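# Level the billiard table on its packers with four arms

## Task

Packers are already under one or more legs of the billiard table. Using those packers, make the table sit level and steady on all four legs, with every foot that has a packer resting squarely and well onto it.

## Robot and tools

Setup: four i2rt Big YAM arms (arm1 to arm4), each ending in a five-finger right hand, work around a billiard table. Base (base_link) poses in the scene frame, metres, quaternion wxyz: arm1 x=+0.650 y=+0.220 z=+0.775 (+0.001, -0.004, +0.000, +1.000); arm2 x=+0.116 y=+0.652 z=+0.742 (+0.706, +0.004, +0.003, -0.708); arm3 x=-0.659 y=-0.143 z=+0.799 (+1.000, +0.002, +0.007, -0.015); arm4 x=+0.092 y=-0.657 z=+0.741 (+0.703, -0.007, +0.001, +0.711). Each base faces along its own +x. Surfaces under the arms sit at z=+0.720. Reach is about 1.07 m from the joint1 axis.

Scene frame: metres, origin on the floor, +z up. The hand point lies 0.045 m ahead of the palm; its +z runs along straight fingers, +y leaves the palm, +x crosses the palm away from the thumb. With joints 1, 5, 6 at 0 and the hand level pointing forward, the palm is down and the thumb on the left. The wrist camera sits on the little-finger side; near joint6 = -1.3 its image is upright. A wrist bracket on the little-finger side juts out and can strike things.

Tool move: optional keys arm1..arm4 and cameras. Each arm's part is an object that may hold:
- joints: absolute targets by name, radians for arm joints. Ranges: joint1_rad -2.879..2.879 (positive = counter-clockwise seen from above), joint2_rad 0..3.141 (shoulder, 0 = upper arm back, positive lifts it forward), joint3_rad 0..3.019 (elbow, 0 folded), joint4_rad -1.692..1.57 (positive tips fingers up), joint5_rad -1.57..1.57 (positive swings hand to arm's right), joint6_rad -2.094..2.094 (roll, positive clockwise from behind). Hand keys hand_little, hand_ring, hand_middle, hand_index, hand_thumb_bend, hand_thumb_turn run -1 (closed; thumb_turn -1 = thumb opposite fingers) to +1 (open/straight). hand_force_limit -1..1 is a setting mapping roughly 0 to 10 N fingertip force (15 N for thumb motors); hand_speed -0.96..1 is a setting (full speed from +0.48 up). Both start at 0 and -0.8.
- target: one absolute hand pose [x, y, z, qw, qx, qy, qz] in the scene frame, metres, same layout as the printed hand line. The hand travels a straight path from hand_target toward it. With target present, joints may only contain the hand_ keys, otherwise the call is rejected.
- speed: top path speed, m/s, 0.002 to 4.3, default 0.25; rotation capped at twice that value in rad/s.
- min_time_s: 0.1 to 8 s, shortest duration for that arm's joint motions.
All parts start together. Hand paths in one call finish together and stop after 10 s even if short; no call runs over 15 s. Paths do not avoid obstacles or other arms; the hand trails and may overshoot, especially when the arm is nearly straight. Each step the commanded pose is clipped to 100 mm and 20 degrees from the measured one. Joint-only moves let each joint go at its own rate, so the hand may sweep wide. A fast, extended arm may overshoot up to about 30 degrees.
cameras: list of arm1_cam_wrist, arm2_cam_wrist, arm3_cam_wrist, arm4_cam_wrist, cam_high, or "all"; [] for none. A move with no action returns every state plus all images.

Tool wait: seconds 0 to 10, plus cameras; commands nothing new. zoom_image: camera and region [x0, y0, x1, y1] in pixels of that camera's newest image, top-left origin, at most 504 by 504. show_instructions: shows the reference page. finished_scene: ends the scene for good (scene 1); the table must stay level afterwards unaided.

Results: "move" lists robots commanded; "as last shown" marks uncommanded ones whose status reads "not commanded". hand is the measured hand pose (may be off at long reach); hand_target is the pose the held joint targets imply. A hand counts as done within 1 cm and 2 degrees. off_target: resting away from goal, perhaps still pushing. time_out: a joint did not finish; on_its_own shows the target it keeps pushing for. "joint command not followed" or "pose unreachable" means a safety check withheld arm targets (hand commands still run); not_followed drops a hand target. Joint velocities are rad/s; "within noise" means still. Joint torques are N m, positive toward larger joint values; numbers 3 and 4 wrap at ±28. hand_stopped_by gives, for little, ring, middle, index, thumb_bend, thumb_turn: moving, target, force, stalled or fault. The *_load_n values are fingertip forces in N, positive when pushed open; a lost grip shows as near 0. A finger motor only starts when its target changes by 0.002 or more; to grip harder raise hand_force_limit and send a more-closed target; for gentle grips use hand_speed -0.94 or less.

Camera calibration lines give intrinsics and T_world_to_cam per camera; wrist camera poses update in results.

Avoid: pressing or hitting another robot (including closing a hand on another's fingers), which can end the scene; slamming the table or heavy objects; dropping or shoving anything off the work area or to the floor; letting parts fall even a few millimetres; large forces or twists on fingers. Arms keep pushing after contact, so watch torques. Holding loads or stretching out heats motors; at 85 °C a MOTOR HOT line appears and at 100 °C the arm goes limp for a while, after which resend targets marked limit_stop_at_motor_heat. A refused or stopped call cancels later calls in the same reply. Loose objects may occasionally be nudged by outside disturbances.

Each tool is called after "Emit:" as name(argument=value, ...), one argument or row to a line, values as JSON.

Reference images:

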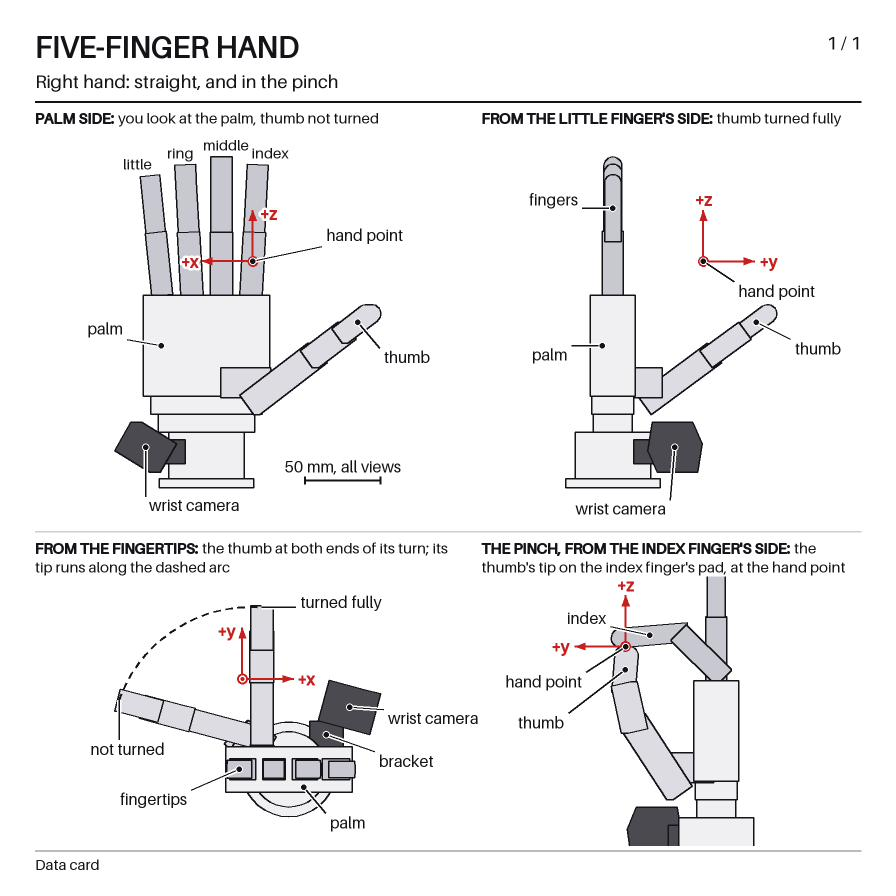

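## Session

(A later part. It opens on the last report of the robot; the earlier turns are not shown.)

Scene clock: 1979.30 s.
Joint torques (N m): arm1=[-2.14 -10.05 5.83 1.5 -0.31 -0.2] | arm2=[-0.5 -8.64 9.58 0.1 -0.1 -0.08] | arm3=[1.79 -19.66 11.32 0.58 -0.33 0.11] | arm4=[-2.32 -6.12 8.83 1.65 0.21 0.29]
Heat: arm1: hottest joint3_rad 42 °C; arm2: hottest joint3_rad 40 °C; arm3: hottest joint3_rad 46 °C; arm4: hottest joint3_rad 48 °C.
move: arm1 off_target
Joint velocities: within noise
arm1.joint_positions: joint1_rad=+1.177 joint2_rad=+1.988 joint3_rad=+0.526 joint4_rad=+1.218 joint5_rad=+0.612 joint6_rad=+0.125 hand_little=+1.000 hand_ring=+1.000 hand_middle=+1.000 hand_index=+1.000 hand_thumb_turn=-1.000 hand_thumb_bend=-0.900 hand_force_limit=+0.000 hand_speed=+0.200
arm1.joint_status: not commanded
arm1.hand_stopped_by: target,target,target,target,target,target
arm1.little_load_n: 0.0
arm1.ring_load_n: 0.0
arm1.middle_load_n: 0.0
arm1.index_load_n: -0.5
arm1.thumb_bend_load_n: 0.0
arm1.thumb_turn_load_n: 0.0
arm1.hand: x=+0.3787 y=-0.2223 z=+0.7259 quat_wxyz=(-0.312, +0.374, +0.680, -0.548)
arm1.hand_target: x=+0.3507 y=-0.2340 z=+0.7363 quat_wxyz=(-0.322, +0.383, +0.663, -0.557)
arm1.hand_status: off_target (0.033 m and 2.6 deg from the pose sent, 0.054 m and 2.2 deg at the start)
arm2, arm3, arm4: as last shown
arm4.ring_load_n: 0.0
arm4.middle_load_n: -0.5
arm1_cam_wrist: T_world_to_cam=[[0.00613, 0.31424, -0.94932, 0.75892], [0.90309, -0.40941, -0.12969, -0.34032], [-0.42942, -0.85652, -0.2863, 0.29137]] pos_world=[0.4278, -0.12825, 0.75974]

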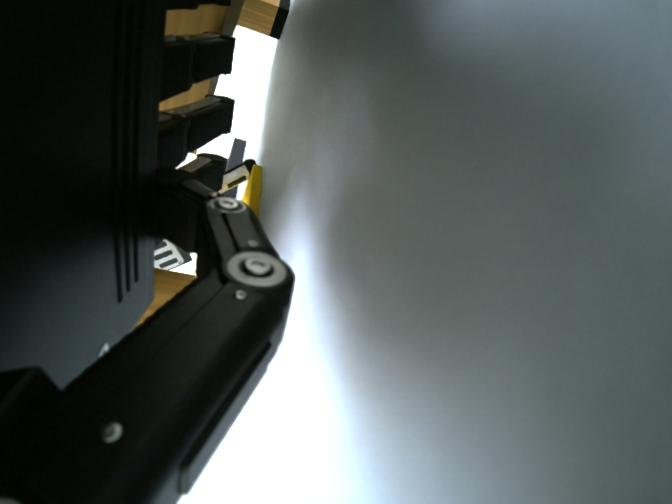

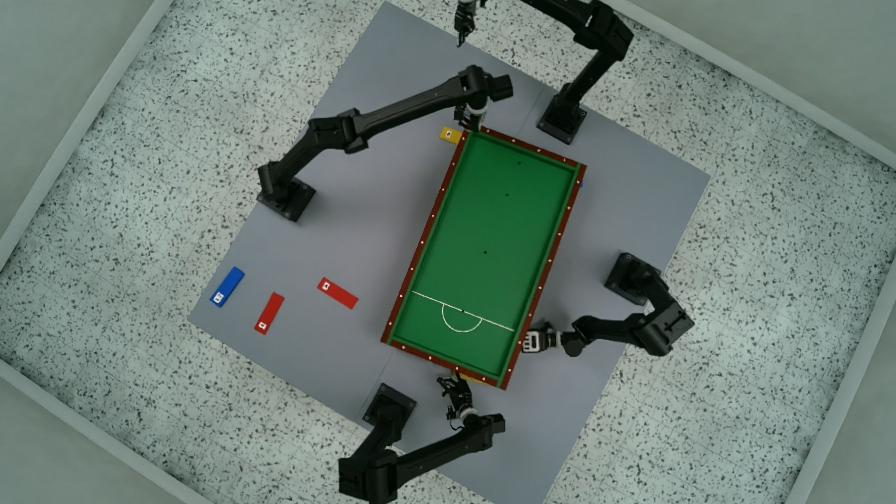

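Emit:
move(
  arm1={"target": [0.415, -0.212, 0.745, -0.3214, 0.3830, 0.6634, -0.5567], "speed": 0.1},
)

Emit:
move(
  arm1={"joints": {"hand_little": 0.2, "hand_ring": 0.2, "hand_middle": 0.3, "hand_index": 0.3}},
  cameras=["arm1_cam_wrist"],
)

Emit:
zoom_image(
  camera="arm1_cam_wrist",
  region=[150, 0, 350, 250],
)

Scene clock: 1990.77 s.
Joint torques (N m): arm1=[1.9 -11.05 1.33 2.39 0.25 0.04] | arm2=[-0.03 -9.64 9.65 -0.09 -0.07 -0.12] | arm3=[1.73 -20.19 11.29 0.51 -0.35 0.11] | arm4=[-2.02 -7.24 8.76 1.4 0.24 0.27]
Heat: arm1: hottest joint3_rad 42 °C; arm2: hottest joint3_rad 40 °C; arm3: hottest joint3_rad 46 °C; arm4: hottest joint3_rad 48 °C.
move: arm1 off_target
Joint velocities: within noise
arm1.joint_positions: joint1_rad=+1.281 joint2_rad=+1.948 joint3_rad=+0.463 joint4_rad=+1.226 joint5_rad=+0.745 joint6_rad=+0.140 hand_little=+1.000 hand_ring=+1.000 hand_middle=+1.000 hand_index=+1.000 hand_thumb_turn=-1.000 hand_thumb_bend=-0.900 hand_force_limit=+0.000 hand_speed=+0.200
arm1.joint_status: not commanded
arm1.hand_stopped_by: target,target,target,target,target,target
arm1.little_load_n: 0.0
arm1.ring_load_n: 0.0
arm1.middle_load_n: -0.5
arm1.index_load_n: 0.0
arm1.thumb_bend_load_n: 0.0
arm1.thumb_turn_load_n: 0.0
arm1.hand: x=+0.4142 y=-0.2085 z=+0.7337 quat_wxyz=(-0.328, +0.377, +0.675, -0.543)
arm1.hand_target: x=+0.4150 y=-0.2120 z=+0.7448 quat_wxyz=(-0.321, +0.383, +0.664, -0.557)
arm1.hand_status: off_target (0.012 m and 2.4 deg from the pose sent, 0.042 m and 2.6 deg at the start)
arm2, arm3, arm4: as last shown
arm2.little_load_n: 0.5
arm4.middle_load_n: 0.0
arm4.hand_target: x=+0.2197 y=-0.4175 z=+0.7984 quat_wxyz=(+0.031, +0.706, -0.654, -0.271)
pictures: none

Scene clock: 1991.50 s.
Joint torques (N m): arm1=[1.79 -10.99 1.35 2.37 0.28 0.04] | arm2=[-0.32 -9.35 9.58 0.09 -0.11 -0.06] | arm3=[1.85 -20.6 11.32 0.42 -0.34 0.1] | arm4=[-1.61 -6.07 8.88 1.46 0.23 0.29]
Heat: arm1: hottest joint3_rad 42 °C; arm2: hottest joint3_rad 40 °C; arm3: hottest joint3_rad 46 °C; arm4: hottest joint3_rad 48 °C.
move: arm1 done
Joint velocities: within noise
arm1.joint_positions: joint1_rad=+1.281 joint2_rad=+1.948 joint3_rad=+0.463 joint4_rad=+1.226 joint5_rad=+0.745 joint6_rad=+0.141 hand_little=+0.200 hand_ring=+0.200 hand_middle=+0.306 hand_index=+0.301 hand_thumb_turn=-1.000 hand_thumb_bend=-0.898 hand_force_limit=+0.000 hand_speed=+0.200
arm1.joint_status: all done
arm1.hand_stopped_by: target,target,force,target,target,target
arm1.little_load_n: 0.0
arm1.ring_load_n: 0.0
arm1.middle_load_n: 6.0
arm1.index_load_n: 2.5
arm1.thumb_bend_load_n: 5.5
arm1.thumb_turn_load_n: 4.5
arm1.hand: x=+0.4142 y=-0.2086 z=+0.7338 quat_wxyz=(-0.328, +0.377, +0.675, -0.543)
arm1.hand_target: x=+0.4150 y=-0.2119 z=+0.7448 quat_wxyz=(-0.321, +0.383, +0.664, -0.557)
arm1.hand_status: not commanded
arm2, arm3, arm4: as last shown
arm2.little_load_n: 0.0
arm1_cam_wrist: T_world_to_cam=[[-0.00239, 0.3257, -0.94547, 0.76496], [0.889, -0.43223, -0.15114, -0.34889], [-0.45789, -0.84089, -0.28852, 0.33728]] pos_world=[0.46643, -0.11633, 0.76782]

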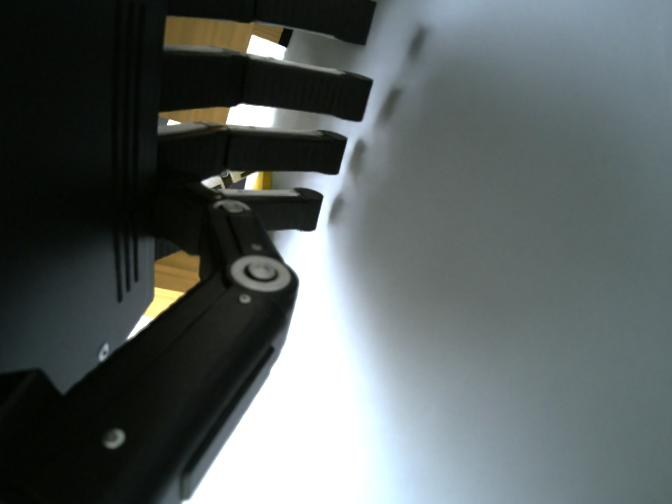

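Scaled by 2.016 from the camera's image (finer frame: 960x720).

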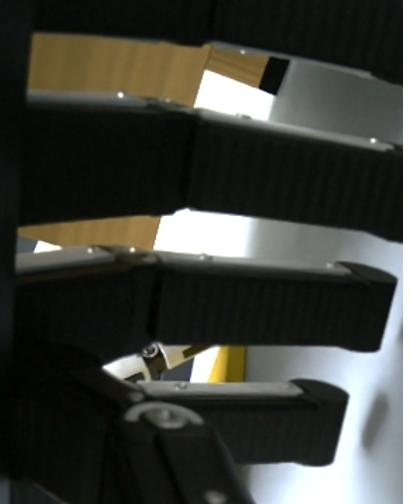

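Emit:
move(
  arm1={"target": [0.375, -0.224, 0.735, -0.3214, 0.3830, 0.6634, -0.5567], "speed": 0.06, "joints": {"hand_middle": 0.45, "hand_index": 0.45}},
)

Emit:
move(
  arm1={"target": [0.375, -0.224, 0.775, -0.3830, 0.3214, 0.5567, -0.6634], "speed": 0.06},
  cameras=["arm1_cam_wrist", "cam_high"],
)

Scene clock: 1996.17 s.
Joint torques (N m): arm1=[0.85 -9.99 3.26 2.36 0.08 -0.2] | arm2=[-0.15 -8.82 9.42 -0.02 -0.08 -0.1] | arm3=[1.38 -20.31 11.32 0.34 -0.34 0.09] | arm4=[-1.85 -6.3 9.05 1.74 0.19 0.33]
Heat: arm1: hottest joint3_rad 42 °C; arm2: hottest joint3_rad 40 °C; arm3: hottest joint3_rad 46 °C; arm4: hottest joint3_rad 48 °C.
move: arm1 off_target
Joint velocities: within noise
arm1.joint_positions: joint1_rad=+1.192 joint2_rad=+1.982 joint3_rad=+0.510 joint4_rad=+1.229 joint5_rad=+0.652 joint6_rad=+0.140 hand_little=+0.200 hand_ring=+0.200 hand_middle=+0.451 hand_index=+0.450 hand_thumb_turn=-1.000 hand_thumb_bend=-0.898 hand_force_limit=+0.000 hand_speed=+0.200
arm1.joint_status: all done
arm1.hand_stopped_by: target,target,target,target,target,target
arm1.little_load_n: 0.0
arm1.ring_load_n: 0.0
arm1.middle_load_n: 3.0
arm1.index_load_n: 1.0
arm1.thumb_bend_load_n: 5.5
arm1.thumb_turn_load_n: 3.0
arm1.hand: x=+0.3822 y=-0.2165 z=+0.7286 quat_wxyz=(-0.318, +0.384, +0.672, -0.548)
arm1.hand_target: x=+0.3752 y=-0.2239 z=+0.7352 quat_wxyz=(-0.321, +0.383, +0.663, -0.557)
arm1.hand_status: off_target (0.012 m and 1.5 deg from the pose sent, 0.042 m and 2.3 deg at the start)
arm2, arm3, arm4: as last shown
pictures: none

Scene clock: 1999.60 s.
Joint torques (N m): arm1=[2.2 -13.51 1.31 2.58 0.32 -0.35] | arm2=[-0.85 -8.88 9.51 0.09 -0.16 -0.08] | arm3=[1.9 -20.19 11.34 0.42 -0.36 0.13] | arm4=[-1.85 -6.24 8.84 1.52 0.18 0.33]
Heat: arm1: hottest joint3_rad 42 °C; arm2: hottest joint3_rad 40 °C; arm3: hottest joint3_rad 46 °C; arm4: hottest joint3_rad 47 °C.
move: arm1 off_target
Joint velocities: within noise
arm1.joint_positions: joint1_rad=+1.213 joint2_rad=+2.078 joint3_rad=+0.509 joint4_rad=+1.537 joint5_rad=+0.709 joint6_rad=-0.003 hand_little=+0.200 hand_ring=+0.200 hand_middle=+0.451 hand_index=+0.450 hand_thumb_turn=-1.000 hand_thumb_bend=-0.898 hand_force_limit=+0.000 hand_speed=+0.200
arm1.joint_status: not commanded
arm1.hand_stopped_by: target,target,target,target,target,target
arm1.little_load_n: 0.0
arm1.ring_load_n: 0.0
arm1.middle_load_n: 3.0
arm1.index_load_n: 1.5
arm1.thumb_bend_load_n: 5.5
arm1.thumb_turn_load_n: 3.0
arm1.hand: x=+0.3755 y=-0.2170 z=+0.7510 quat_wxyz=(-0.361, +0.359, +0.622, -0.595)
arm1.hand_target: x=+0.3750 y=-0.2241 z=+0.7749 quat_wxyz=(-0.365, +0.353, +0.605, -0.613)
arm1.hand_status: off_target (0.025 m and 11.9 deg from the pose sent, 0.048 m and 21.4 deg at the start; a joint's target at an end of its range on 62 of 103 steps)
arm2, arm3, arm4: as last shown
arm2.thumb_bend_load_n: -0.5
arm4.joint_positions: joint1_rad=-1.033 joint2_rad=+1.461 joint3_rad=+0.688 joint4_rad=-1.121 joint5_rad=-0.533 joint6_rad=+0.366 hand_little=-1.000 hand_ring=-1.000 hand_middle=-0.400 hand_index=+0.999 hand_thumb_turn=-1.000 hand_thumb_bend=+0.600 hand_force_limit=+0.000 hand_speed=+0.200
arm4.hand_target: x=+0.2197 y=-0.4175 z=+0.7985 quat_wxyz=(+0.031, +0.706, -0.654, -0.271)
arm1_cam_wrist: T_world_to_cam=[[-0.12937, 0.23836, -0.96252, 0.8255], [0.8545, -0.46568, -0.23017, -0.25045], [-0.50309, -0.85225, -0.14343, 0.22312]] pos_world=[0.43305, -0.12324, 0.76892]

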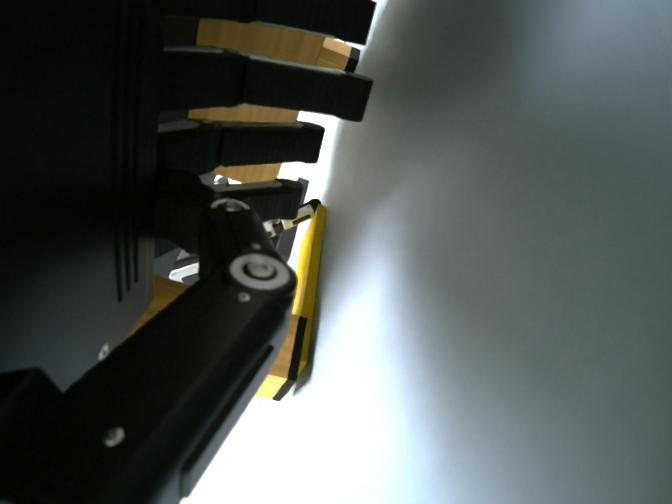

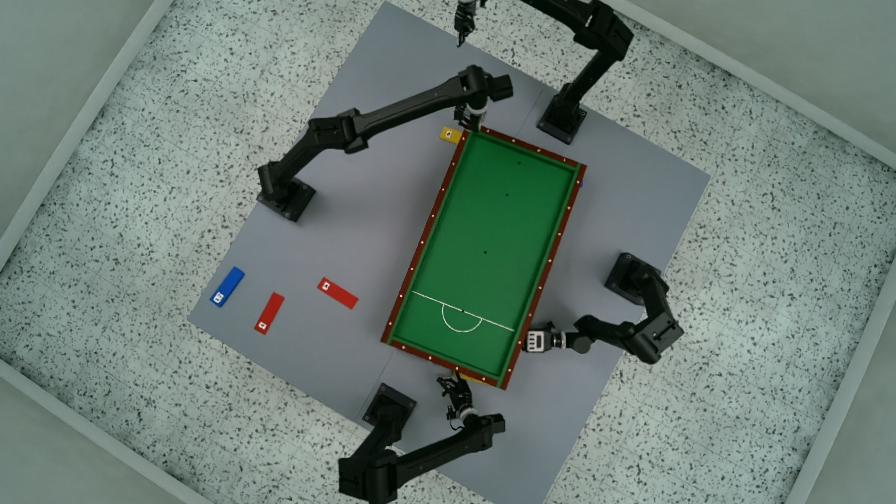

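Emit:
move(
  arm1={"target": [0.372, -0.227, 0.82, -0.3536, 0.3536, 0.6124, -0.6124], "speed": 0.05},
  cameras=["arm1_cam_wrist", "cam_high"],
)

Emit:
zoom_image(
  camera="arm1_cam_wrist",
  region=[230, 180, 370, 420],
)

Scene clock: 2004.37 s.
Joint torques (N m): arm1=[0.03 -16.67 3.9 3.36 0.63 -0.32] | arm2=[-0.56 -8.64 9.77 -0.05 -0.06 -0.1] | arm3=[2.02 -20.07 11.23 0.49 -0.34 0.1] | arm4=[-2.49 -6.42 8.88 1.52 0.17 0.3]
Heat: arm1: hottest joint3_rad 41 °C; arm2: hottest joint3_rad 40 °C; arm3: hottest joint3_rad 46 °C; arm4: hottest joint3_rad 47 °C.
move: arm1 off_target
Joint velocities: within noise
arm1.joint_positions: joint1_rad=+1.223 joint2_rad=+1.931 joint3_rad=+0.453 joint4_rad=+1.323 joint5_rad=+0.672 joint6_rad=+0.018 hand_little=+0.200 hand_ring=+0.200 hand_middle=+0.451 hand_index=+0.450 hand_thumb_turn=-1.000 hand_thumb_bend=-0.898 hand_force_limit=+0.000 hand_speed=+0.200
arm1.joint_status: not commanded
arm1.hand_stopped_by: target,target,target,target,target,target
arm1.little_load_n: -1.5
arm1.ring_load_n: 0.0
arm1.middle_load_n: 3.0
arm1.index_load_n: 1.5
arm1.thumb_bend_load_n: 5.5
arm1.thumb_turn_load_n: 3.0
arm1.hand: x=+0.3927 y=-0.2056 z=+0.7558 quat_wxyz=(-0.346, +0.344, +0.668, -0.562)
arm1.hand_target: x=+0.3732 y=-0.2239 z=+0.8179 quat_wxyz=(-0.354, +0.354, +0.612, -0.612)
arm1.hand_status: off_target (0.071 m and 8.7 deg from the pose sent, 0.070 m and 2.5 deg at the start)
arm2, arm3, arm4: as last shown
arm2.thumb_bend_load_n: 0.0
arm3.index_load_n: 0.5
arm3.thumb_bend_load_n: -0.5
arm4.joint_positions: joint1_rad=-1.033 joint2_rad=+1.460 joint3_rad=+0.688 joint4_rad=-1.121 joint5_rad=-0.533 joint6_rad=+0.366 hand_little=-1.000 hand_ring=-1.000 hand_middle=-0.400 hand_index=+0.999 hand_thumb_turn=-1.000 hand_thumb_bend=+0.600 hand_force_limit=+0.000 hand_speed=+0.200
arm4.index_load_n: -7.0
arm4.hand: x=+0.1966 y=-0.4262 z=+0.7976 quat_wxyz=(+0.064, +0.706, -0.643, -0.289)
arm4.hand_target: x=+0.2197 y=-0.4175 z=+0.7985 quat_wxyz=(+0.031, +0.706, -0.653, -0.271)
arm1_cam_wrist: T_world_to_cam=[[-0.08824, 0.32638, -0.94111, 0.81534], [0.88757, -0.4031, -0.22301, -0.26432], [-0.45215, -0.85498, -0.25412, 0.30529]] pos_world=[0.44458, -0.11164, 0.78595]

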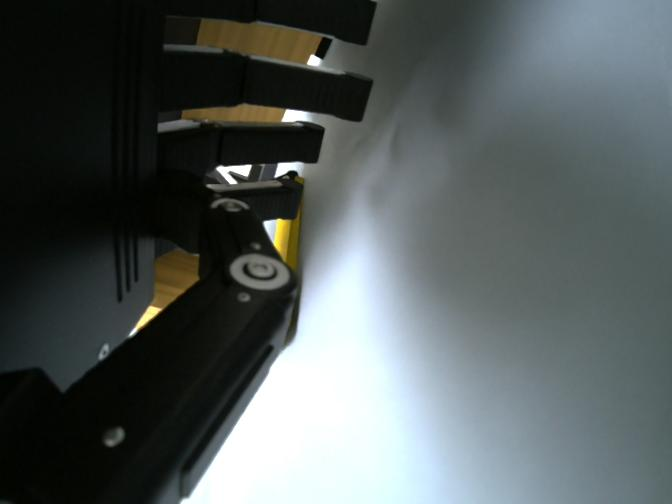

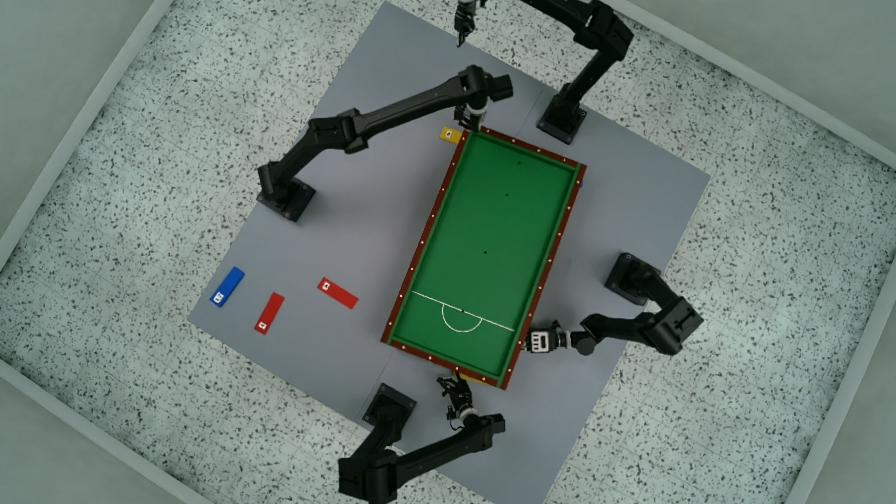

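Scaled by 2.100 from the camera's image (finer frame: 960x720).

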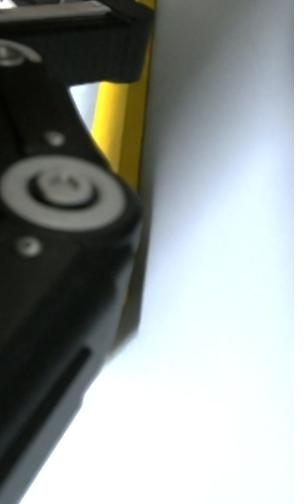

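Emit:
move(
  arm1={"target": [0.372, -0.227, 0.87, -0.3536, 0.3536, 0.6124, -0.6124], "speed": 0.25},
  cameras=["arm1_cam_wrist", "cam_high"],
)

Scene clock: 2007.47 s.
Joint torques (N m): arm1=[-1.26 -17.26 6.06 4.14 1.62 -0.55] | arm2=[-0.09 -9.52 9.87 0.16 -0.05 -0.09] | arm3=[1.61 -20.19 11.4 0.43 -0.35 0.11] | arm4=[-1.79 -5.66 8.99 1.62 0.14 0.3]
Heat: arm1: hottest joint3_rad 41 °C; arm2: hottest joint3_rad 40 °C; arm3: hottest joint3_rad 46 °C; arm4: hottest joint3_rad 47 °C.
move: arm1 off_target
Joint velocities: within noise
arm1.joint_positions: joint1_rad=+1.249 joint2_rad=+1.783 joint3_rad=+0.409 joint4_rad=+1.146 joint5_rad=+0.664 joint6_rad=+0.046 hand_little=+0.199 hand_ring=+0.200 hand_middle=+0.451 hand_index=+0.450 hand_thumb_turn=-1.000 hand_thumb_bend=-0.898 hand_force_limit=+0.000 hand_speed=+0.200
arm1.joint_status: not commanded
arm1.hand_stopped_by: target,target,target,target,target,target
arm1.little_load_n: -5.5
arm1.ring_load_n: 0.0
arm1.middle_load_n: 3.0
arm1.index_load_n: 1.5
arm1.thumb_bend_load_n: 5.5
arm1.thumb_turn_load_n: 3.0
arm1.hand: x=+0.4115 y=-0.1969 z=+0.7713 quat_wxyz=(-0.332, +0.337, +0.692, -0.546)
arm1.hand_target: x=+0.3788 y=-0.2181 z=+0.8568 quat_wxyz=(-0.354, +0.356, +0.612, -0.611)
arm1.hand_status: off_target (0.110 m and 12.3 deg from the pose sent, 0.118 m and 8.7 deg at the start; pose on its path clipped on 21 of 30 steps)
arm2.joint_positions: joint1_rad=-1.496 joint2_rad=+1.468 joint3_rad=+1.628 joint4_rad=-1.689 joint5_rad=-0.012 joint6_rad=+0.090 hand_little=+1.000 hand_ring=+1.000 hand_middle=+1.000 hand_index=+1.000 hand_thumb_turn=-1.000 hand_thumb_bend=-0.900 hand_force_limit=+0.000 hand_speed=+0.200
arm2.joint_status: not commanded
arm2.hand_stopped_by: target,target,fault,target,target,target
arm2.little_load_n: 0.0
arm2.ring_load_n: 0.0
arm2.middle_load_n: 0.0
arm2.index_load_n: 0.0
arm2.thumb_bend_load_n: 0.0
arm2.thumb_turn_load_n: 0.0
arm2.hand: x=-0.2618 y=+0.5832 z=+1.0463 quat_wxyz=(+0.013, -0.713, -0.701, +0.016)
arm2.hand_target: x=-0.2654 y=+0.5830 z=+1.0495 quat_wxyz=(+0.011, -0.710, -0.704, +0.016)
arm2.hand_status: not commanded
arm3, arm4: as last shown
arm3.index_load_n: 0.0
arm3.thumb_bend_load_n: 0.0
arm4.joint_positions: joint1_rad=-1.033 joint2_rad=+1.459 joint3_rad=+0.688 joint4_rad=-1.121 joint5_rad=-0.532 joint6_rad=+0.366 hand_little=-1.000 hand_ring=-1.000 hand_middle=-0.400 hand_index=+0.999 hand_thumb_turn=-1.000 hand_thumb_bend=+0.600 hand_force_limit=+0.000 hand_speed=+0.200
arm4.index_load_n: -6.5
arm4.hand: x=+0.1967 y=-0.4263 z=+0.7976 quat_wxyz=(+0.064, +0.707, -0.643, -0.288)
arm4.hand_target: x=+0.2197 y=-0.4175 z=+0.7985 quat_wxyz=(+0.031, +0.706, -0.654, -0.271)
arm1_cam_wrist: T_world_to_cam=[[-0.06143, 0.36472, -0.92909, 0.81597], [0.90721, -0.36771, -0.20433, -0.28956], [-0.41616, -0.85544, -0.30829, 0.35191]] pos_world=[0.45927, -0.10304, 0.80743]

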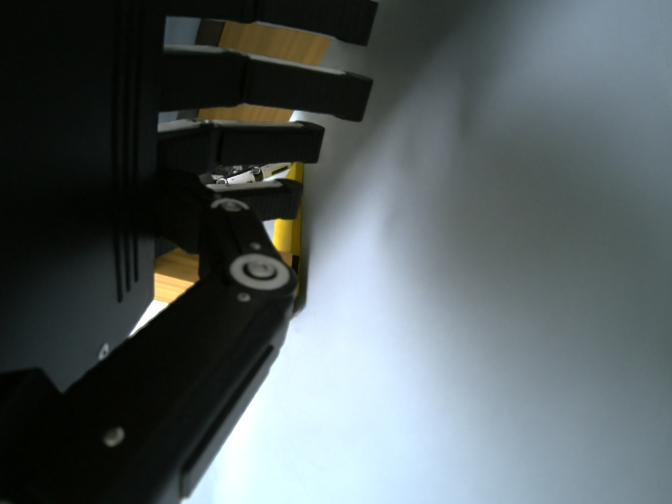

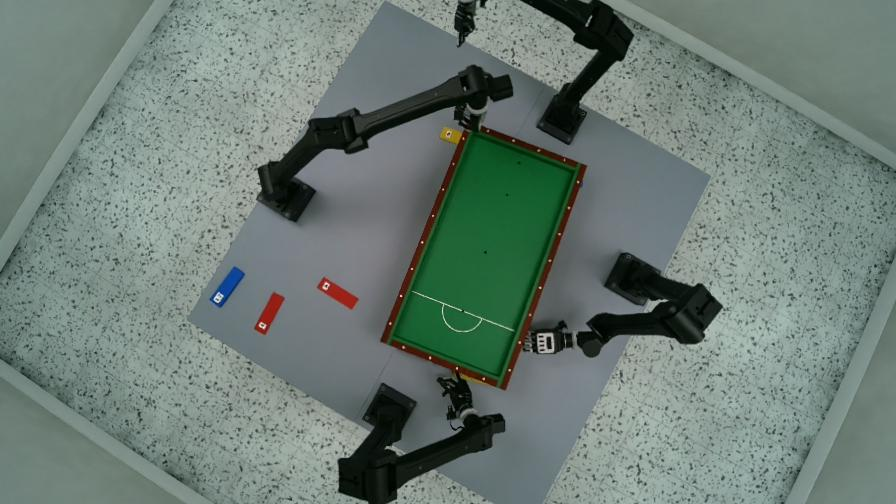

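Emit:
move(
  arm1={"target": [0.415, -0.2, 0.738, -0.3214, 0.3830, 0.6634, -0.5567], "speed": 0.1},
)

Emit:
move(
  arm1={"target": [0.51, -0.165, 0.75, -0.3214, 0.3830, 0.6634, -0.5567], "speed": 0.12, "joints": {"hand_little": 1.0, "hand_ring": 1.0, "hand_middle": 1.0, "hand_index": 1.0}},
)

Emit:
move(
  arm1={"target": [0.55, -0.20, 1.0, -0.3214, 0.3830, 0.6634, -0.5567], "speed": 0.25},
)

Emit:
move(
  arm1={"target": [0.55, -0.44, 1.04, 0, 0.7071, -0.7071, 0], "speed": 0.25},
  cameras=["arm1_cam_wrist", "cam_high"],
)

Emit:
zoom_image(
  camera="arm1_cam_wrist",
  region=[390, 240, 560, 340],
)

Scene clock: 2019.37 s.
Joint torques (N m): arm1=[2.26 -9.35 2.5 2.39 0.29 0.03] | arm2=[-0.5 -9.17 9.76 0.2 -0.08 -0.13] | arm3=[2.14 -20.19 11.28 0.32 -0.34 0.11] | arm4=[-2.08 -6.24 8.77 1.62 0.12 0.29]
Heat: arm1: hottest joint3_rad 42 °C; arm2: hottest joint3_rad 40 °C; arm3: hottest joint3_rad 46 °C; arm4: hottest joint3_rad 47 °C.
move: arm1 off_target
Joint velocities: within noise
arm1.joint_positions: joint1_rad=+1.264 joint2_rad=+1.959 joint3_rad=+0.414 joint4_rad=+1.281 joint5_rad=+0.733 joint6_rad=+0.137 hand_little=+0.200 hand_ring=+0.200 hand_middle=+0.451 hand_index=+0.450 hand_thumb_turn=-1.000 hand_thumb_bend=-0.898 hand_force_limit=+0.000 hand_speed=+0.200
arm1.joint_status: not commanded
arm1.hand_stopped_by: target,target,target,target,target,target
arm1.little_load_n: 0.5
arm1.ring_load_n: 0.0
arm1.middle_load_n: 3.0
arm1.index_load_n: 1.5
arm1.thumb_bend_load_n: 5.5
arm1.thumb_turn_load_n: 2.5
arm1.hand: x=+0.4143 y=-0.1869 z=+0.7289 quat_wxyz=(-0.330, +0.378, +0.676, -0.539)
arm1.hand_target: x=+0.4152 y=-0.1997 z=+0.7381 quat_wxyz=(-0.321, +0.383, +0.664, -0.557)
arm1.hand_status: off_target (0.016 m and 2.7 deg from the pose sent, 0.034 m and 6.4 deg at the start)
arm2: as last shown
arm3.joint_positions: joint1_rad=+0.826 joint2_rad=+2.353 joint3_rad=+2.640 joint4_rad=-1.695 joint5_rad=+0.001 joint6_rad=+0.646 hand_little=-0.700 hand_ring=-0.700 hand_middle=-0.700 hand_index=-0.700 hand_thumb_turn=-1.000 hand_thumb_bend=+0.600 hand_force_limit=+0.000 hand_speed=+0.200
arm3.joint_status: not commanded
arm3.hand_stopped_by: target,target,target,target,target,target
arm3.little_load_n: 0.0
arm3.ring_load_n: 0.0
arm3.middle_load_n: 0.0
arm3.index_load_n: 0.0
arm3.thumb_bend_load_n: 0.0
arm3.thumb_turn_load_n: 0.0
arm3.hand: x=-0.1975 y=+0.4113 z=+0.9846 quat_wxyz=(-0.078, +0.756, -0.650, -0.001)
arm3.hand_target: x=-0.2008 y=+0.4190 z=+0.9994 quat_wxyz=(-0.092, +0.753, -0.651, -0.002)
arm3.hand_status: not commanded
arm4.joint_positions: joint1_rad=-1.033 joint2_rad=+1.459 joint3_rad=+0.688 joint4_rad=-1.121 joint5_rad=-0.532 joint6_rad=+0.366 hand_little=-1.000 hand_ring=-1.000 hand_middle=-0.400 hand_index=+0.999 hand_thumb_turn=-1.000 hand_thumb_bend=+0.600 hand_force_limit=+0.000 hand_speed=+0.200
arm4.joint_status: not commanded
arm4.hand_stopped_by: target,target,target,target,target,target
arm4.little_load_n: 0.5
arm4.ring_load_n: 0.0
arm4.middle_load_n: 0.0
arm4.index_load_n: -6.5
arm4.thumb_bend_load_n: 0.0
arm4.thumb_turn_load_n: 0.0
arm4.hand: x=+0.1967 y=-0.4263 z=+0.7975 quat_wxyz=(+0.064, +0.707, -0.643, -0.288)
arm4.hand_target: x=+0.2197 y=-0.4176 z=+0.7984 quat_wxyz=(+0.031, +0.706, -0.654, -0.271)
arm4.hand_status: not commanded
pictures: none

Scene clock: 2020.93 s.
Joint torques (N m): arm1=[1.67 -8.94 0.64 1.29 0.38 0.03] | arm2=[-0.97 -9.52 9.48 0.17 -0.13 -0.01] | arm3=[1.9 -20.37 11.32 0.39 -0.34 0.09] | arm4=[-1.55 -6.42 9.14 1.44 0.1 0.31]
Heat: arm1: hottest joint3_rad 42 °C; arm2: hottest joint3_rad 40 °C; arm3: hottest joint3_rad 46 °C; arm4: hottest joint3_rad 47 °C.
move: arm1 done
Joint velocities: within noise
arm1.joint_positions: joint1_rad=+1.577 joint2_rad=+1.876 joint3_rad=+0.301 joint4_rad=+1.242 joint5_rad=+1.029 joint6_rad=+0.268 hand_little=+1.000 hand_ring=+1.000 hand_middle=+1.000 hand_index=+1.000 hand_thumb_turn=-1.000 hand_thumb_bend=-0.900 hand_force_limit=+0.000 hand_speed=+0.200
arm1.joint_status: all done
arm1.hand_stopped_by: target,target,target,target,target,target
arm1.little_load_n: 0.0
arm1.ring_load_n: 0.0
arm1.middle_load_n: 0.0
arm1.index_load_n: 0.0
arm1.thumb_bend_load_n: 0.0
arm1.thumb_turn_load_n: 0.0
arm1.hand: x=+0.5088 y=-0.1651 z=+0.7459 quat_wxyz=(-0.326, +0.378, +0.667, -0.553)
arm1.hand_target: x=+0.5099 y=-0.1650 z=+0.7500 quat_wxyz=(-0.321, +0.383, +0.663, -0.557)
arm1.hand_status: done (0.004 m and 1.0 deg from the pose sent, 0.100 m and 2.7 deg at the start)
arm2, arm3, arm4: as last shown
arm4.little_load_n: 0.0
pictures: none

Scene clock: 2022.80 s.
Joint torques (N m): arm1=[2.08 -3.78 10.41 1.21 0.5 0.05] | arm2=[-0.67 -9.41 9.72 0.23 -0.08 -0.06] | arm3=[1.73 -20.31 11.23 0.47 -0.32 0.13] | arm4=[-1.73 -6.07 8.92 1.47 0.17 0.31]
Heat: arm1: hottest joint3_rad 42 °C; arm2: hottest joint3_rad 40 °C; arm3: hottest joint3_rad 46 °C; arm4: hottest joint3_rad 47 °C.
move: arm1 off_target
Joint velocities: within noise
arm1.joint_positions: joint1_rad=+1.710 joint2_rad=+1.017 joint3_rad=+0.599 joint4_rad=-0.046 joint5_rad=+1.156 joint6_rad=+0.379 hand_little=+1.000 hand_ring=+1.000 hand_middle=+1.000 hand_index=+1.000 hand_thumb_turn=-1.000 hand_thumb_bend=-0.900 hand_force_limit=+0.000 hand_speed=+0.200
arm1.joint_status: not commanded
arm1.hand_stopped_by: target,target,target,target,target,target
arm1.little_load_n: 0.0
arm1.ring_load_n: 0.0
arm1.middle_load_n: 0.0
arm1.index_load_n: 0.0
arm1.thumb_bend_load_n: 0.0
arm1.thumb_turn_load_n: 0.0
arm1.hand: x=+0.5454 y=-0.1859 z=+0.9779 quat_wxyz=(-0.335, +0.373, +0.674, -0.542)
arm1.hand_target: x=+0.5501 y=-0.1989 z=+1.0000 quat_wxyz=(-0.321, +0.383, +0.663, -0.557)
arm1.hand_status: off_target (0.027 m and 2.8 deg from the pose sent, 0.260 m and 1.0 deg at the start)
arm2, arm3, arm4: as last shown
arm4.thumb_turn_load_n: -0.5
pictures: none

Scene clock: 2029.10 s.
Joint torques (N m): arm1=[2.43 -18.78 10.77 0.46 0.16 -0.2] | arm2=[-0.09 -9.7 9.68 -0.02 -0.12 -0.05] | arm3=[2.32 -20.31 11.32 0.51 -0.36 0.12] | arm4=[-2.32 -6.65 9.06 1.57 0.12 0.3]
Heat: arm1: hottest joint3_rad 43 °C; arm2: hottest joint3_rad 40 °C; arm3: hottest joint3_rad 46 °C; arm4: hottest joint3_rad 47 °C.
move: arm1 off_target
Joint velocities: within noise
arm1.joint_positions: joint1_rad=+1.520 joint2_rad=+2.118 joint3_rad=+2.374 joint4_rad=-1.696 joint5_rad=+0.025 joint6_rad=-1.626 hand_little=+1.000 hand_ring=+1.000 hand_middle=+1.000 hand_index=+1.000 hand_thumb_turn=-1.000 hand_thumb_bend=-0.900 hand_force_limit=+0.000 hand_speed=+0.200
arm1.joint_status: not commanded
arm1.hand_stopped_by: target,target,target,target,target,target
arm1.little_load_n: 0.0
arm1.ring_load_n: 0.0
arm1.middle_load_n: 0.0
arm1.index_load_n: 0.0
arm1.thumb_bend_load_n: 0.0
arm1.thumb_turn_load_n: 0.0
arm1.hand: x=+0.5471 y=-0.4299 z=+1.0211 quat_wxyz=(-0.054, -0.706, +0.705, -0.037)
arm1.hand_target: x=+0.5502 y=-0.4385 z=+1.0394 quat_wxyz=(-0.070, -0.712, +0.697, -0.050)
arm1.hand_status: off_target (0.022 m and 7.5 deg from the pose sent, 0.262 m and 155.4 deg at the start; a joint's target at an end of its range on 36 of 189 steps)
arm2, arm3, arm4: as last shown
arm2.middle_load_n: 0.5
arm4.thumb_turn_load_n: 0.0
arm1_cam_wrist: T_world_to_cam=[[-0.96727, -0.25225, 0.02741, 0.395], [-0.21882, 0.88399, 0.41314, 0.07648], [-0.12845, 0.39363, -0.91025, 1.28035]] pos_world=[0.56326, -0.47195, 1.12302]

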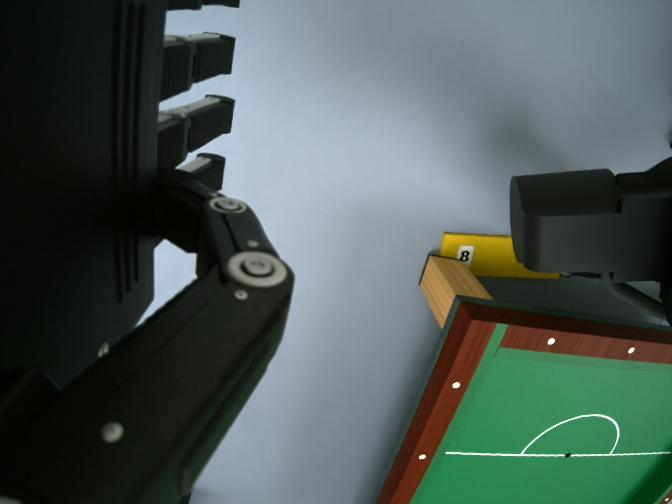

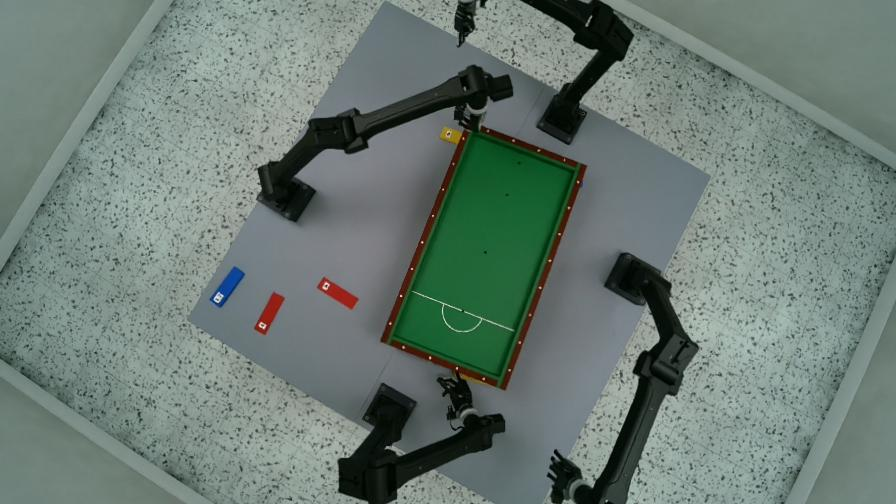

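Scaled by 2.965 from the camera's image (finer frame: 960x720).

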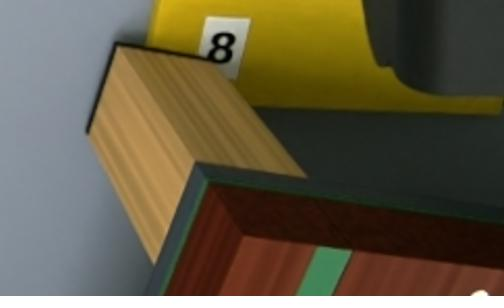

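Emit:
move(
  arm4={"target": [0.24, -0.415, 0.797, 0.0309, 0.7064, -0.6533, -0.2706], "speed": 0.04},
  cameras=["arm1_cam_wrist"],
)

Emit:
zoom_image(
  camera="arm1_cam_wrist",
  region=[390, 220, 560, 320],
)

Scene clock: 2042.57 s.
Joint torques (N m): arm1=[2.14 -18.73 10.76 0.46 0.16 -0.19] | arm2=[-0.85 -8.94 9.83 0.36 -0.11 -0.05] | arm3=[1.73 -19.84 11.23 0.42 -0.33 0.11] | arm4=[-4.25 -5.07 12.41 1.05 0.57 0.12]
Heat: arm1: hottest joint3_rad 46 °C; arm2: hottest joint3_rad 40 °C; arm3: hottest joint3_rad 46 °C; arm4: hottest joint3_rad 47 °C.
move: arm4 off_target
Joint velocities: within noise
arm1, arm2, arm3: as last shown
arm2.little_load_n: 0.5
arm2.middle_load_n: 0.0
arm3.middle_load_n: -0.5
arm4.joint_positions: joint1_rad=-1.040 joint2_rad=+1.475 joint3_rad=+0.696 joint4_rad=-1.128 joint5_rad=-0.535 joint6_rad=+0.353 hand_little=-1.000 hand_ring=-1.000 hand_middle=-0.400 hand_index=+0.999 hand_thumb_turn=-1.000 hand_thumb_bend=+0.600 hand_force_limit=+0.000 hand_speed=+0.200
arm4.joint_status: not commanded
arm4.hand_stopped_by: target,target,target,target,target,target
arm4.little_load_n: 0.0
arm4.ring_load_n: 0.0
arm4.middle_load_n: 0.0
arm4.index_load_n: -9.0
arm4.thumb_bend_load_n: 0.0
arm4.thumb_turn_load_n: 0.0
arm4.hand: x=+0.1988 y=-0.4269 z=+0.7970 quat_wxyz=(+0.067, +0.706, -0.641, -0.292)
arm4.hand_target: x=+0.2386 y=-0.4163 z=+0.7991 quat_wxyz=(+0.031, +0.706, -0.654, -0.270)
arm4.hand_status: off_target (0.043 m and 5.0 deg from the pose sent, 0.045 m and 4.4 deg at the start)
arm1_cam_wrist: T_world_to_cam=[[-0.96718, -0.2526, 0.02747, 0.39471], [-0.21911, 0.88389, 0.4132, 0.07654], [-0.12865, 0.39362, -0.91023, 1.28043]] pos_world=[0.56326, -0.47195, 1.12302]

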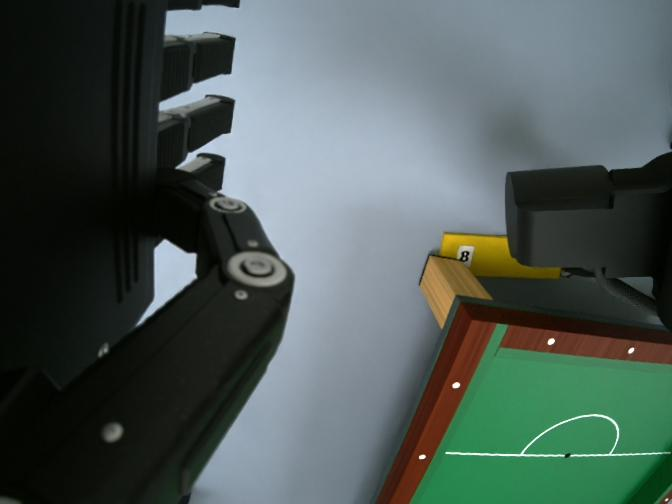

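Scaled by 2.965 from the camera's image (finer frame: 960x720).

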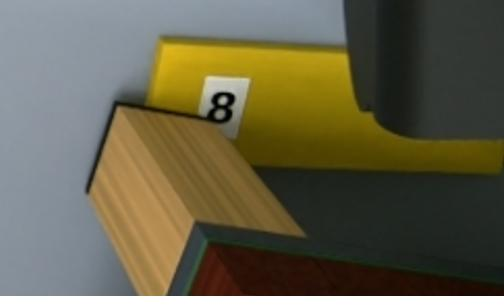

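Emit:
move(
  arm4={"target": [0.17, -0.435, 0.80, 0.0309, 0.7064, -0.6533, -0.2706], "speed": 0.1},
)

Emit:
move(
  arm4={"target": [0.19, -0.47, 0.90, 0.0309, 0.7064, -0.6533, -0.2706], "speed": 0.15},
)

Emit:
move(
  arm4={"target": [0.30, -0.50, 0.90, -0.1736, 0.9845, 0.0258, 0.0045], "speed": 0.3, "joints": {"hand_little": 1, "hand_ring": 1, "hand_middle": 1, "hand_index": 1}},
  cameras=["arm1_cam_wrist", "arm4_cam_wrist"],
)

Scene clock: 2054.17 s.
Joint torques (N m): arm1=[2.14 -18.78 10.76 0.46 0.16 -0.19] | arm2=[-0.67 -8.64 9.61 0.02 -0.1 -0.1] | arm3=[1.9 -20.37 11.19 0.39 -0.32 0.11] | arm4=[1.14 -4.13 6.56 0.39 -0.4 0.11]
Heat: arm1: hottest joint3_rad 48 °C; arm2: hottest joint3_rad 40 °C; arm3: hottest joint3_rad 46 °C; arm4: hottest joint3_rad 48 °C.
move: arm4 done
Joint velocities: within noise
arm1, arm2, arm3: as last shown
arm2.little_load_n: 0.0
arm3.middle_load_n: 0.5
arm4.joint_positions: joint1_rad=-1.019 joint2_rad=+1.306 joint3_rad=+0.587 joint4_rad=-1.076 joint5_rad=-0.526 joint6_rad=+0.424 hand_little=-1.000 hand_ring=-1.000 hand_middle=-0.400 hand_index=+1.000 hand_thumb_turn=-1.000 hand_thumb_bend=+0.600 hand_force_limit=+0.000 hand_speed=+0.200
arm4.joint_status: not commanded
arm4.hand_stopped_by: target,target,target,target,target,target
arm4.little_load_n: 0.0
arm4.ring_load_n: 0.0
arm4.middle_load_n: 0.0
arm4.index_load_n: 0.0
arm4.thumb_bend_load_n: 0.0
arm4.thumb_turn_load_n: -0.5
arm4.hand: x=+0.1729 y=-0.4362 z=+0.8014 quat_wxyz=(+0.030, +0.707, -0.653, -0.271)
arm4.hand_target: x=+0.1700 y=-0.4350 z=+0.8001 quat_wxyz=(+0.031, +0.706, -0.653, -0.271)
arm4.hand_status: done (0.003 m and 0.1 deg from the pose sent, 0.030 m and 5.0 deg at the start)
pictures: none

Scene clock: 2055.67 s.
Joint torques (N m): arm1=[2.08 -18.78 10.77 0.47 0.16 -0.19] | arm2=[-0.21 -8.82 9.74 -0.09 -0.11 -0.11] | arm3=[1.9 -19.96 11.34 0.44 -0.36 0.1] | arm4=[-1.79 -3.25 11.69 -0.39 -0.25 -0.11]
Heat: arm1: hottest joint3_rad 48 °C; arm2: hottest joint3_rad 40 °C; arm3: hottest joint3_rad 46 °C; arm4: hottest joint3_rad 48 °C.
move: arm4 off_target
Joint velocities: within noise
arm1, arm2, arm3: as last shown
arm3.middle_load_n: 0.0
arm4.joint_positions: joint1_rad=-1.158 joint2_rad=+1.147 joint3_rad=+0.720 joint4_rad=-1.477 joint5_rad=-0.487 joint6_rad=+0.273 hand_little=-1.000 hand_ring=-1.000 hand_middle=-0.400 hand_index=+1.000 hand_thumb_turn=-1.000 hand_thumb_bend=+0.600 hand_force_limit=+0.000 hand_speed=+0.200
arm4.joint_status: not commanded
arm4.hand_stopped_by: target,target,target,target,target,target
arm4.little_load_n: 0.0
arm4.ring_load_n: 0.0
arm4.middle_load_n: 0.0
arm4.index_load_n: 0.0
arm4.thumb_bend_load_n: -0.5
arm4.thumb_turn_load_n: 0.0
arm4.hand: x=+0.1783 y=-0.4722 z=+0.8902 quat_wxyz=(+0.046, +0.701, -0.655, -0.276)
arm4.hand_target: x=+0.1896 y=-0.4699 z=+0.8998 quat_wxyz=(+0.031, +0.706, -0.653, -0.270)
arm4.hand_status: off_target (0.015 m and 2.0 deg from the pose sent, 0.106 m and 0.1 deg at the start)
pictures: none

Scene clock: 2059.33 s.
Joint torques (N m): arm1=[2.08 -18.78 10.76 0.47 0.16 -0.19] | arm2=[-0.85 -9.05 9.85 0.13 -0.05 -0.12] | arm3=[2.02 -20.25 11.26 0.53 -0.37 0.09] | arm4=[-0.32 -3.6 11.7 1.13 -0.29 -0.14]
Heat: arm1: hottest joint3_rad 49 °C; arm2: hottest joint3_rad 40 °C; arm3: hottest joint3_rad 46 °C; arm4: hottest joint3_rad 49 °C.
move: arm4 off_target
Joint velocities: within noise
arm1, arm3: as last shown
arm2.joint_positions: joint1_rad=-1.496 joint2_rad=+1.468 joint3_rad=+1.628 joint4_rad=-1.689 joint5_rad=-0.012 joint6_rad=+0.090 hand_little=+1.000 hand_ring=+1.000 hand_middle=+1.000 hand_index=+1.000 hand_thumb_turn=-1.000 hand_thumb_bend=-0.900 hand_force_limit=+0.000 hand_speed=+0.200
arm2.joint_status: not commanded
arm2.hand_stopped_by: target,target,fault,target,target,target
arm2.little_load_n: 0.0
arm2.ring_load_n: 0.0
arm2.middle_load_n: 0.0
arm2.index_load_n: 0.0
arm2.thumb_bend_load_n: 0.0
arm2.thumb_turn_load_n: -0.5
arm2.hand: x=-0.2618 y=+0.5832 z=+1.0463 quat_wxyz=(+0.013, -0.713, -0.701, +0.016)
arm2.hand_target: x=-0.2654 y=+0.5830 z=+1.0495 quat_wxyz=(+0.011, -0.710, -0.704, +0.016)
arm2.hand_status: not commanded
arm4.joint_positions: joint1_rad=-1.038 joint2_rad=+1.042 joint3_rad=+0.872 joint4_rad=-1.247 joint5_rad=-0.309 joint6_rad=-1.032 hand_little=+1.000 hand_ring=+1.000 hand_middle=+1.000 hand_index=+1.000 hand_thumb_turn=-1.000 hand_thumb_bend=+0.600 hand_force_limit=+0.000 hand_speed=+0.200
arm4.joint_status: all done
arm4.hand_stopped_by: target,target,target,target,target,target
arm4.little_load_n: 0.0
arm4.ring_load_n: 0.0
arm4.middle_load_n: 0.0
arm4.index_load_n: 0.0
arm4.thumb_bend_load_n: 0.0
arm4.thumb_turn_load_n: 0.0
arm4.hand: x=+0.2924 y=-0.5047 z=+0.8933 quat_wxyz=(-0.165, +0.986, +0.016, -0.009)
arm4.hand_target: x=+0.2998 y=-0.5001 z=+0.9000 quat_wxyz=(-0.174, +0.984, +0.026, +0.004)
arm4.hand_status: off_target (0.011 m and 2.2 deg from the pose sent, 0.125 m and 96.7 deg at the start)
arm1_cam_wrist: T_world_to_cam=[[-0.96718, -0.2526, 0.02747, 0.39471], [-0.21911, 0.88389, 0.4132, 0.07654], [-0.12865, 0.39362, -0.91023, 1.28043]] pos_world=[0.56326, -0.47195, 1.12302]
arm4_cam_wrist: T_world_to_cam=[[0.31481, -0.90081, -0.29906, -0.28173], [-0.80994, -0.41923, 0.41017, -0.34065], [-0.49486, 0.1131, -0.86158, 1.08001]] pos_world=[0.34724, -0.51874, 0.98599]

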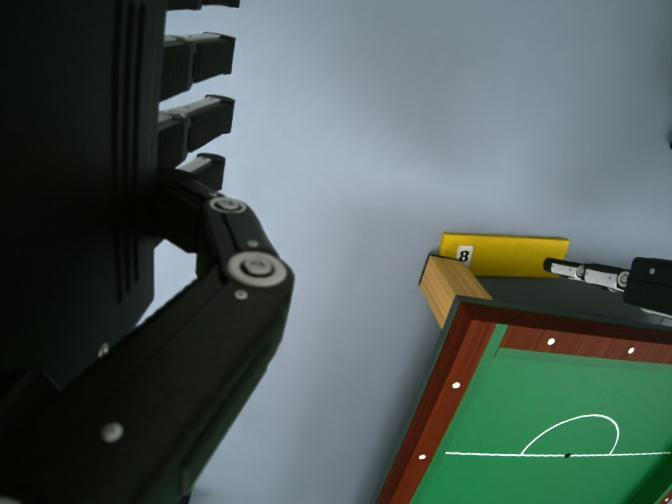

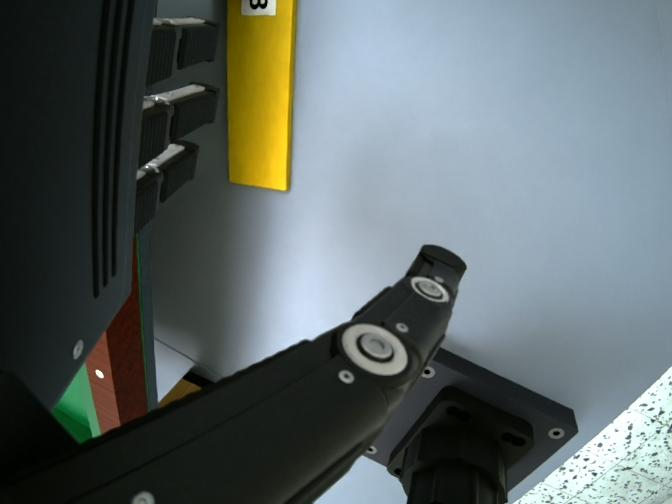

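Emit:
move(
  arm4={"target": [0.33, -0.53, 0.84, -0.1736, 0.9845, 0.0258, 0.0045], "speed": 0.15},
)

Emit:
move(
  arm4={"target": [0.33, -0.53, 0.792, -0.1736, 0.9845, 0.0258, 0.0045], "speed": 0.06},
  cameras=["arm1_cam_wrist", "arm4_cam_wrist"],
)

Emit:
zoom_image(
  camera="arm1_cam_wrist",
  region=[390, 220, 560, 320],
)

Scene clock: 2068.87 s.
Joint torques (N m): arm1=[2.08 -18.78 10.76 0.46 0.16 -0.19] | arm2=[-1.14 -9.52 9.52 0.05 -0.07 -0.14] | arm3=[1.44 -20.13 11.28 0.39 -0.34 0.12] | arm4=[-2.2 -3.37 9.33 1.31 -0.25 -0.14]
Heat: arm1: hottest joint3_rad 50 °C; arm2: hottest joint3_rad 40 °C; arm3: hottest joint3_rad 46 °C; arm4: hottest joint3_rad 50 °C.
move: arm4 done
Joint velocities: within noise
arm1, arm2: as last shown
arm2.thumb_turn_load_n: 0.0
arm3.joint_positions: joint1_rad=+0.826 joint2_rad=+2.353 joint3_rad=+2.640 joint4_rad=-1.695 joint5_rad=+0.001 joint6_rad=+0.646 hand_little=-0.700 hand_ring=-0.700 hand_middle=-0.700 hand_index=-0.700 hand_thumb_turn=-1.000 hand_thumb_bend=+0.600 hand_force_limit=+0.000 hand_speed=+0.200
arm3.joint_status: not commanded
arm3.hand_stopped_by: target,target,target,target,target,target
arm3.little_load_n: 0.0
arm3.ring_load_n: 0.0
arm3.middle_load_n: 0.0
arm3.index_load_n: 0.0
arm3.thumb_bend_load_n: 0.0
arm3.thumb_turn_load_n: 0.0
arm3.hand: x=-0.1975 y=+0.4113 z=+0.9846 quat_wxyz=(-0.078, +0.756, -0.650, -0.001)
arm3.hand_target: x=-0.2008 y=+0.4190 z=+0.9994 quat_wxyz=(-0.092, +0.753, -0.651, -0.002)
arm3.hand_status: not commanded
arm4.joint_positions: joint1_rad=-1.167 joint2_rad=+1.127 joint3_rad=+0.795 joint4_rad=-1.100 joint5_rad=-0.332 joint6_rad=-1.177 hand_little=+1.000 hand_ring=+1.000 hand_middle=+1.000 hand_index=+1.000 hand_thumb_turn=-1.000 hand_thumb_bend=+0.600 hand_force_limit=+0.000 hand_speed=+0.200
arm4.joint_status: not commanded
arm4.hand_stopped_by: target,target,target,target,target,target
arm4.little_load_n: 0.0
arm4.ring_load_n: 0.0
arm4.middle_load_n: 0.0
arm4.index_load_n: 0.0
arm4.thumb_bend_load_n: 0.0
arm4.thumb_turn_load_n: 0.0
arm4.hand: x=+0.3278 y=-0.5282 z=+0.8432 quat_wxyz=(-0.173, +0.985, +0.023, +0.002)
arm4.hand_target: x=+0.3300 y=-0.5299 z=+0.8401 quat_wxyz=(-0.174, +0.984, +0.026, +0.005)
arm4.hand_status: done (0.004 m and 0.4 deg from the pose sent, 0.070 m and 2.2 deg at the start)
pictures: none

Scene clock: 2070.17 s.
Joint torques (N m): arm1=[2.08 -18.73 10.77 0.46 0.16 -0.2] | arm2=[-0.79 -9.58 9.55 -0.06 -0.1 -0.04] | arm3=[1.96 -20.01 11.23 0.38 -0.33 0.12] | arm4=[-1.03 -3.31 8.51 1.47 -0.25 -0.13]
Heat: arm1: hottest joint3_rad 50 °C; arm2: hottest joint3_rad 40 °C; arm3: hottest joint3_rad 46 °C; arm4: hottest joint3_rad 50 °C.
move: arm4 done
Joint velocities: within noise
arm1, arm2, arm3: as last shown
arm2.ring_load_n: 0.5
arm4.joint_positions: joint1_rad=-1.167 joint2_rad=+1.183 joint3_rad=+0.707 joint4_rad=-0.947 joint5_rad=-0.332 joint6_rad=-1.177 hand_little=+1.000 hand_ring=+1.000 hand_middle=+1.000 hand_index=+1.000 hand_thumb_turn=-1.000 hand_thumb_bend=+0.600 hand_force_limit=+0.000 hand_speed=+0.200
arm4.joint_status: not commanded
arm4.hand_stopped_by: target,target,target,target,target,target
arm4.little_load_n: 0.0
arm4.ring_load_n: 0.0
arm4.middle_load_n: 0.0
arm4.index_load_n: 0.0
arm4.thumb_bend_load_n: 0.0
arm4.thumb_turn_load_n: 0.0
arm4.hand: x=+0.3301 y=-0.5279 z=+0.7976 quat_wxyz=(-0.174, +0.984, +0.024, +0.007)
arm4.hand_target: x=+0.3298 y=-0.5300 z=+0.7921 quat_wxyz=(-0.174, +0.984, +0.026, +0.004)
arm4.hand_status: done (0.006 m and 0.4 deg from the pose sent, 0.051 m and 0.4 deg at the start)
arm1_cam_wrist: T_world_to_cam=[[-0.96718, -0.2526, 0.02747, 0.39471], [-0.21911, 0.88389, 0.4132, 0.07654], [-0.12865, 0.39362, -0.91023, 1.28043]] pos_world=[0.56326, -0.47195, 1.12302]
arm4_cam_wrist: T_world_to_cam=[[0.33413, -0.89151, -0.30589, -0.33908], [-0.81902, -0.43524, 0.37386, -0.25707], [-0.46643, 0.12561, -0.87559, 1.0273]] pos_world=[0.38192, -0.54322, 0.89188]

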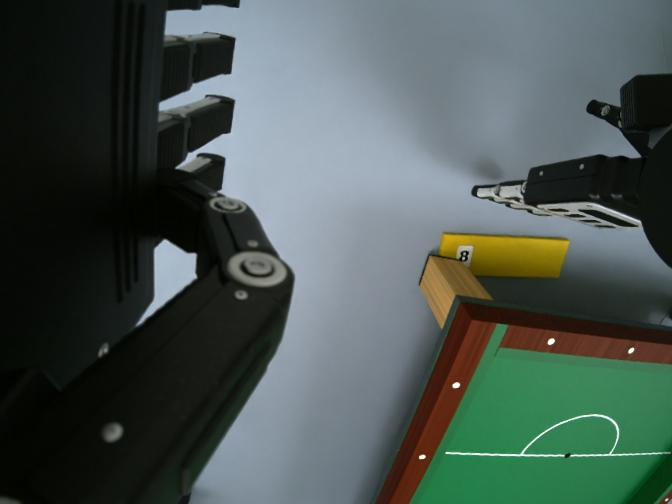

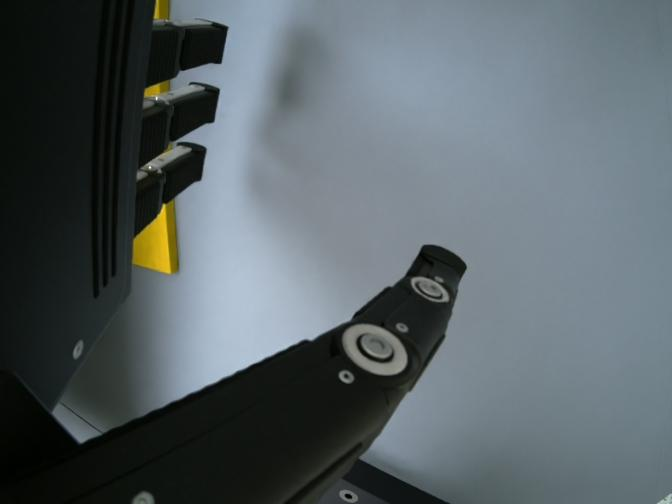

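Scaled by 2.965 from the camera's image (finer frame: 960x720).

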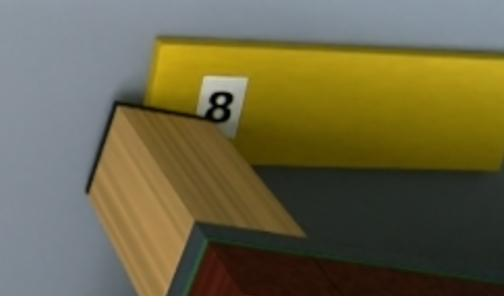

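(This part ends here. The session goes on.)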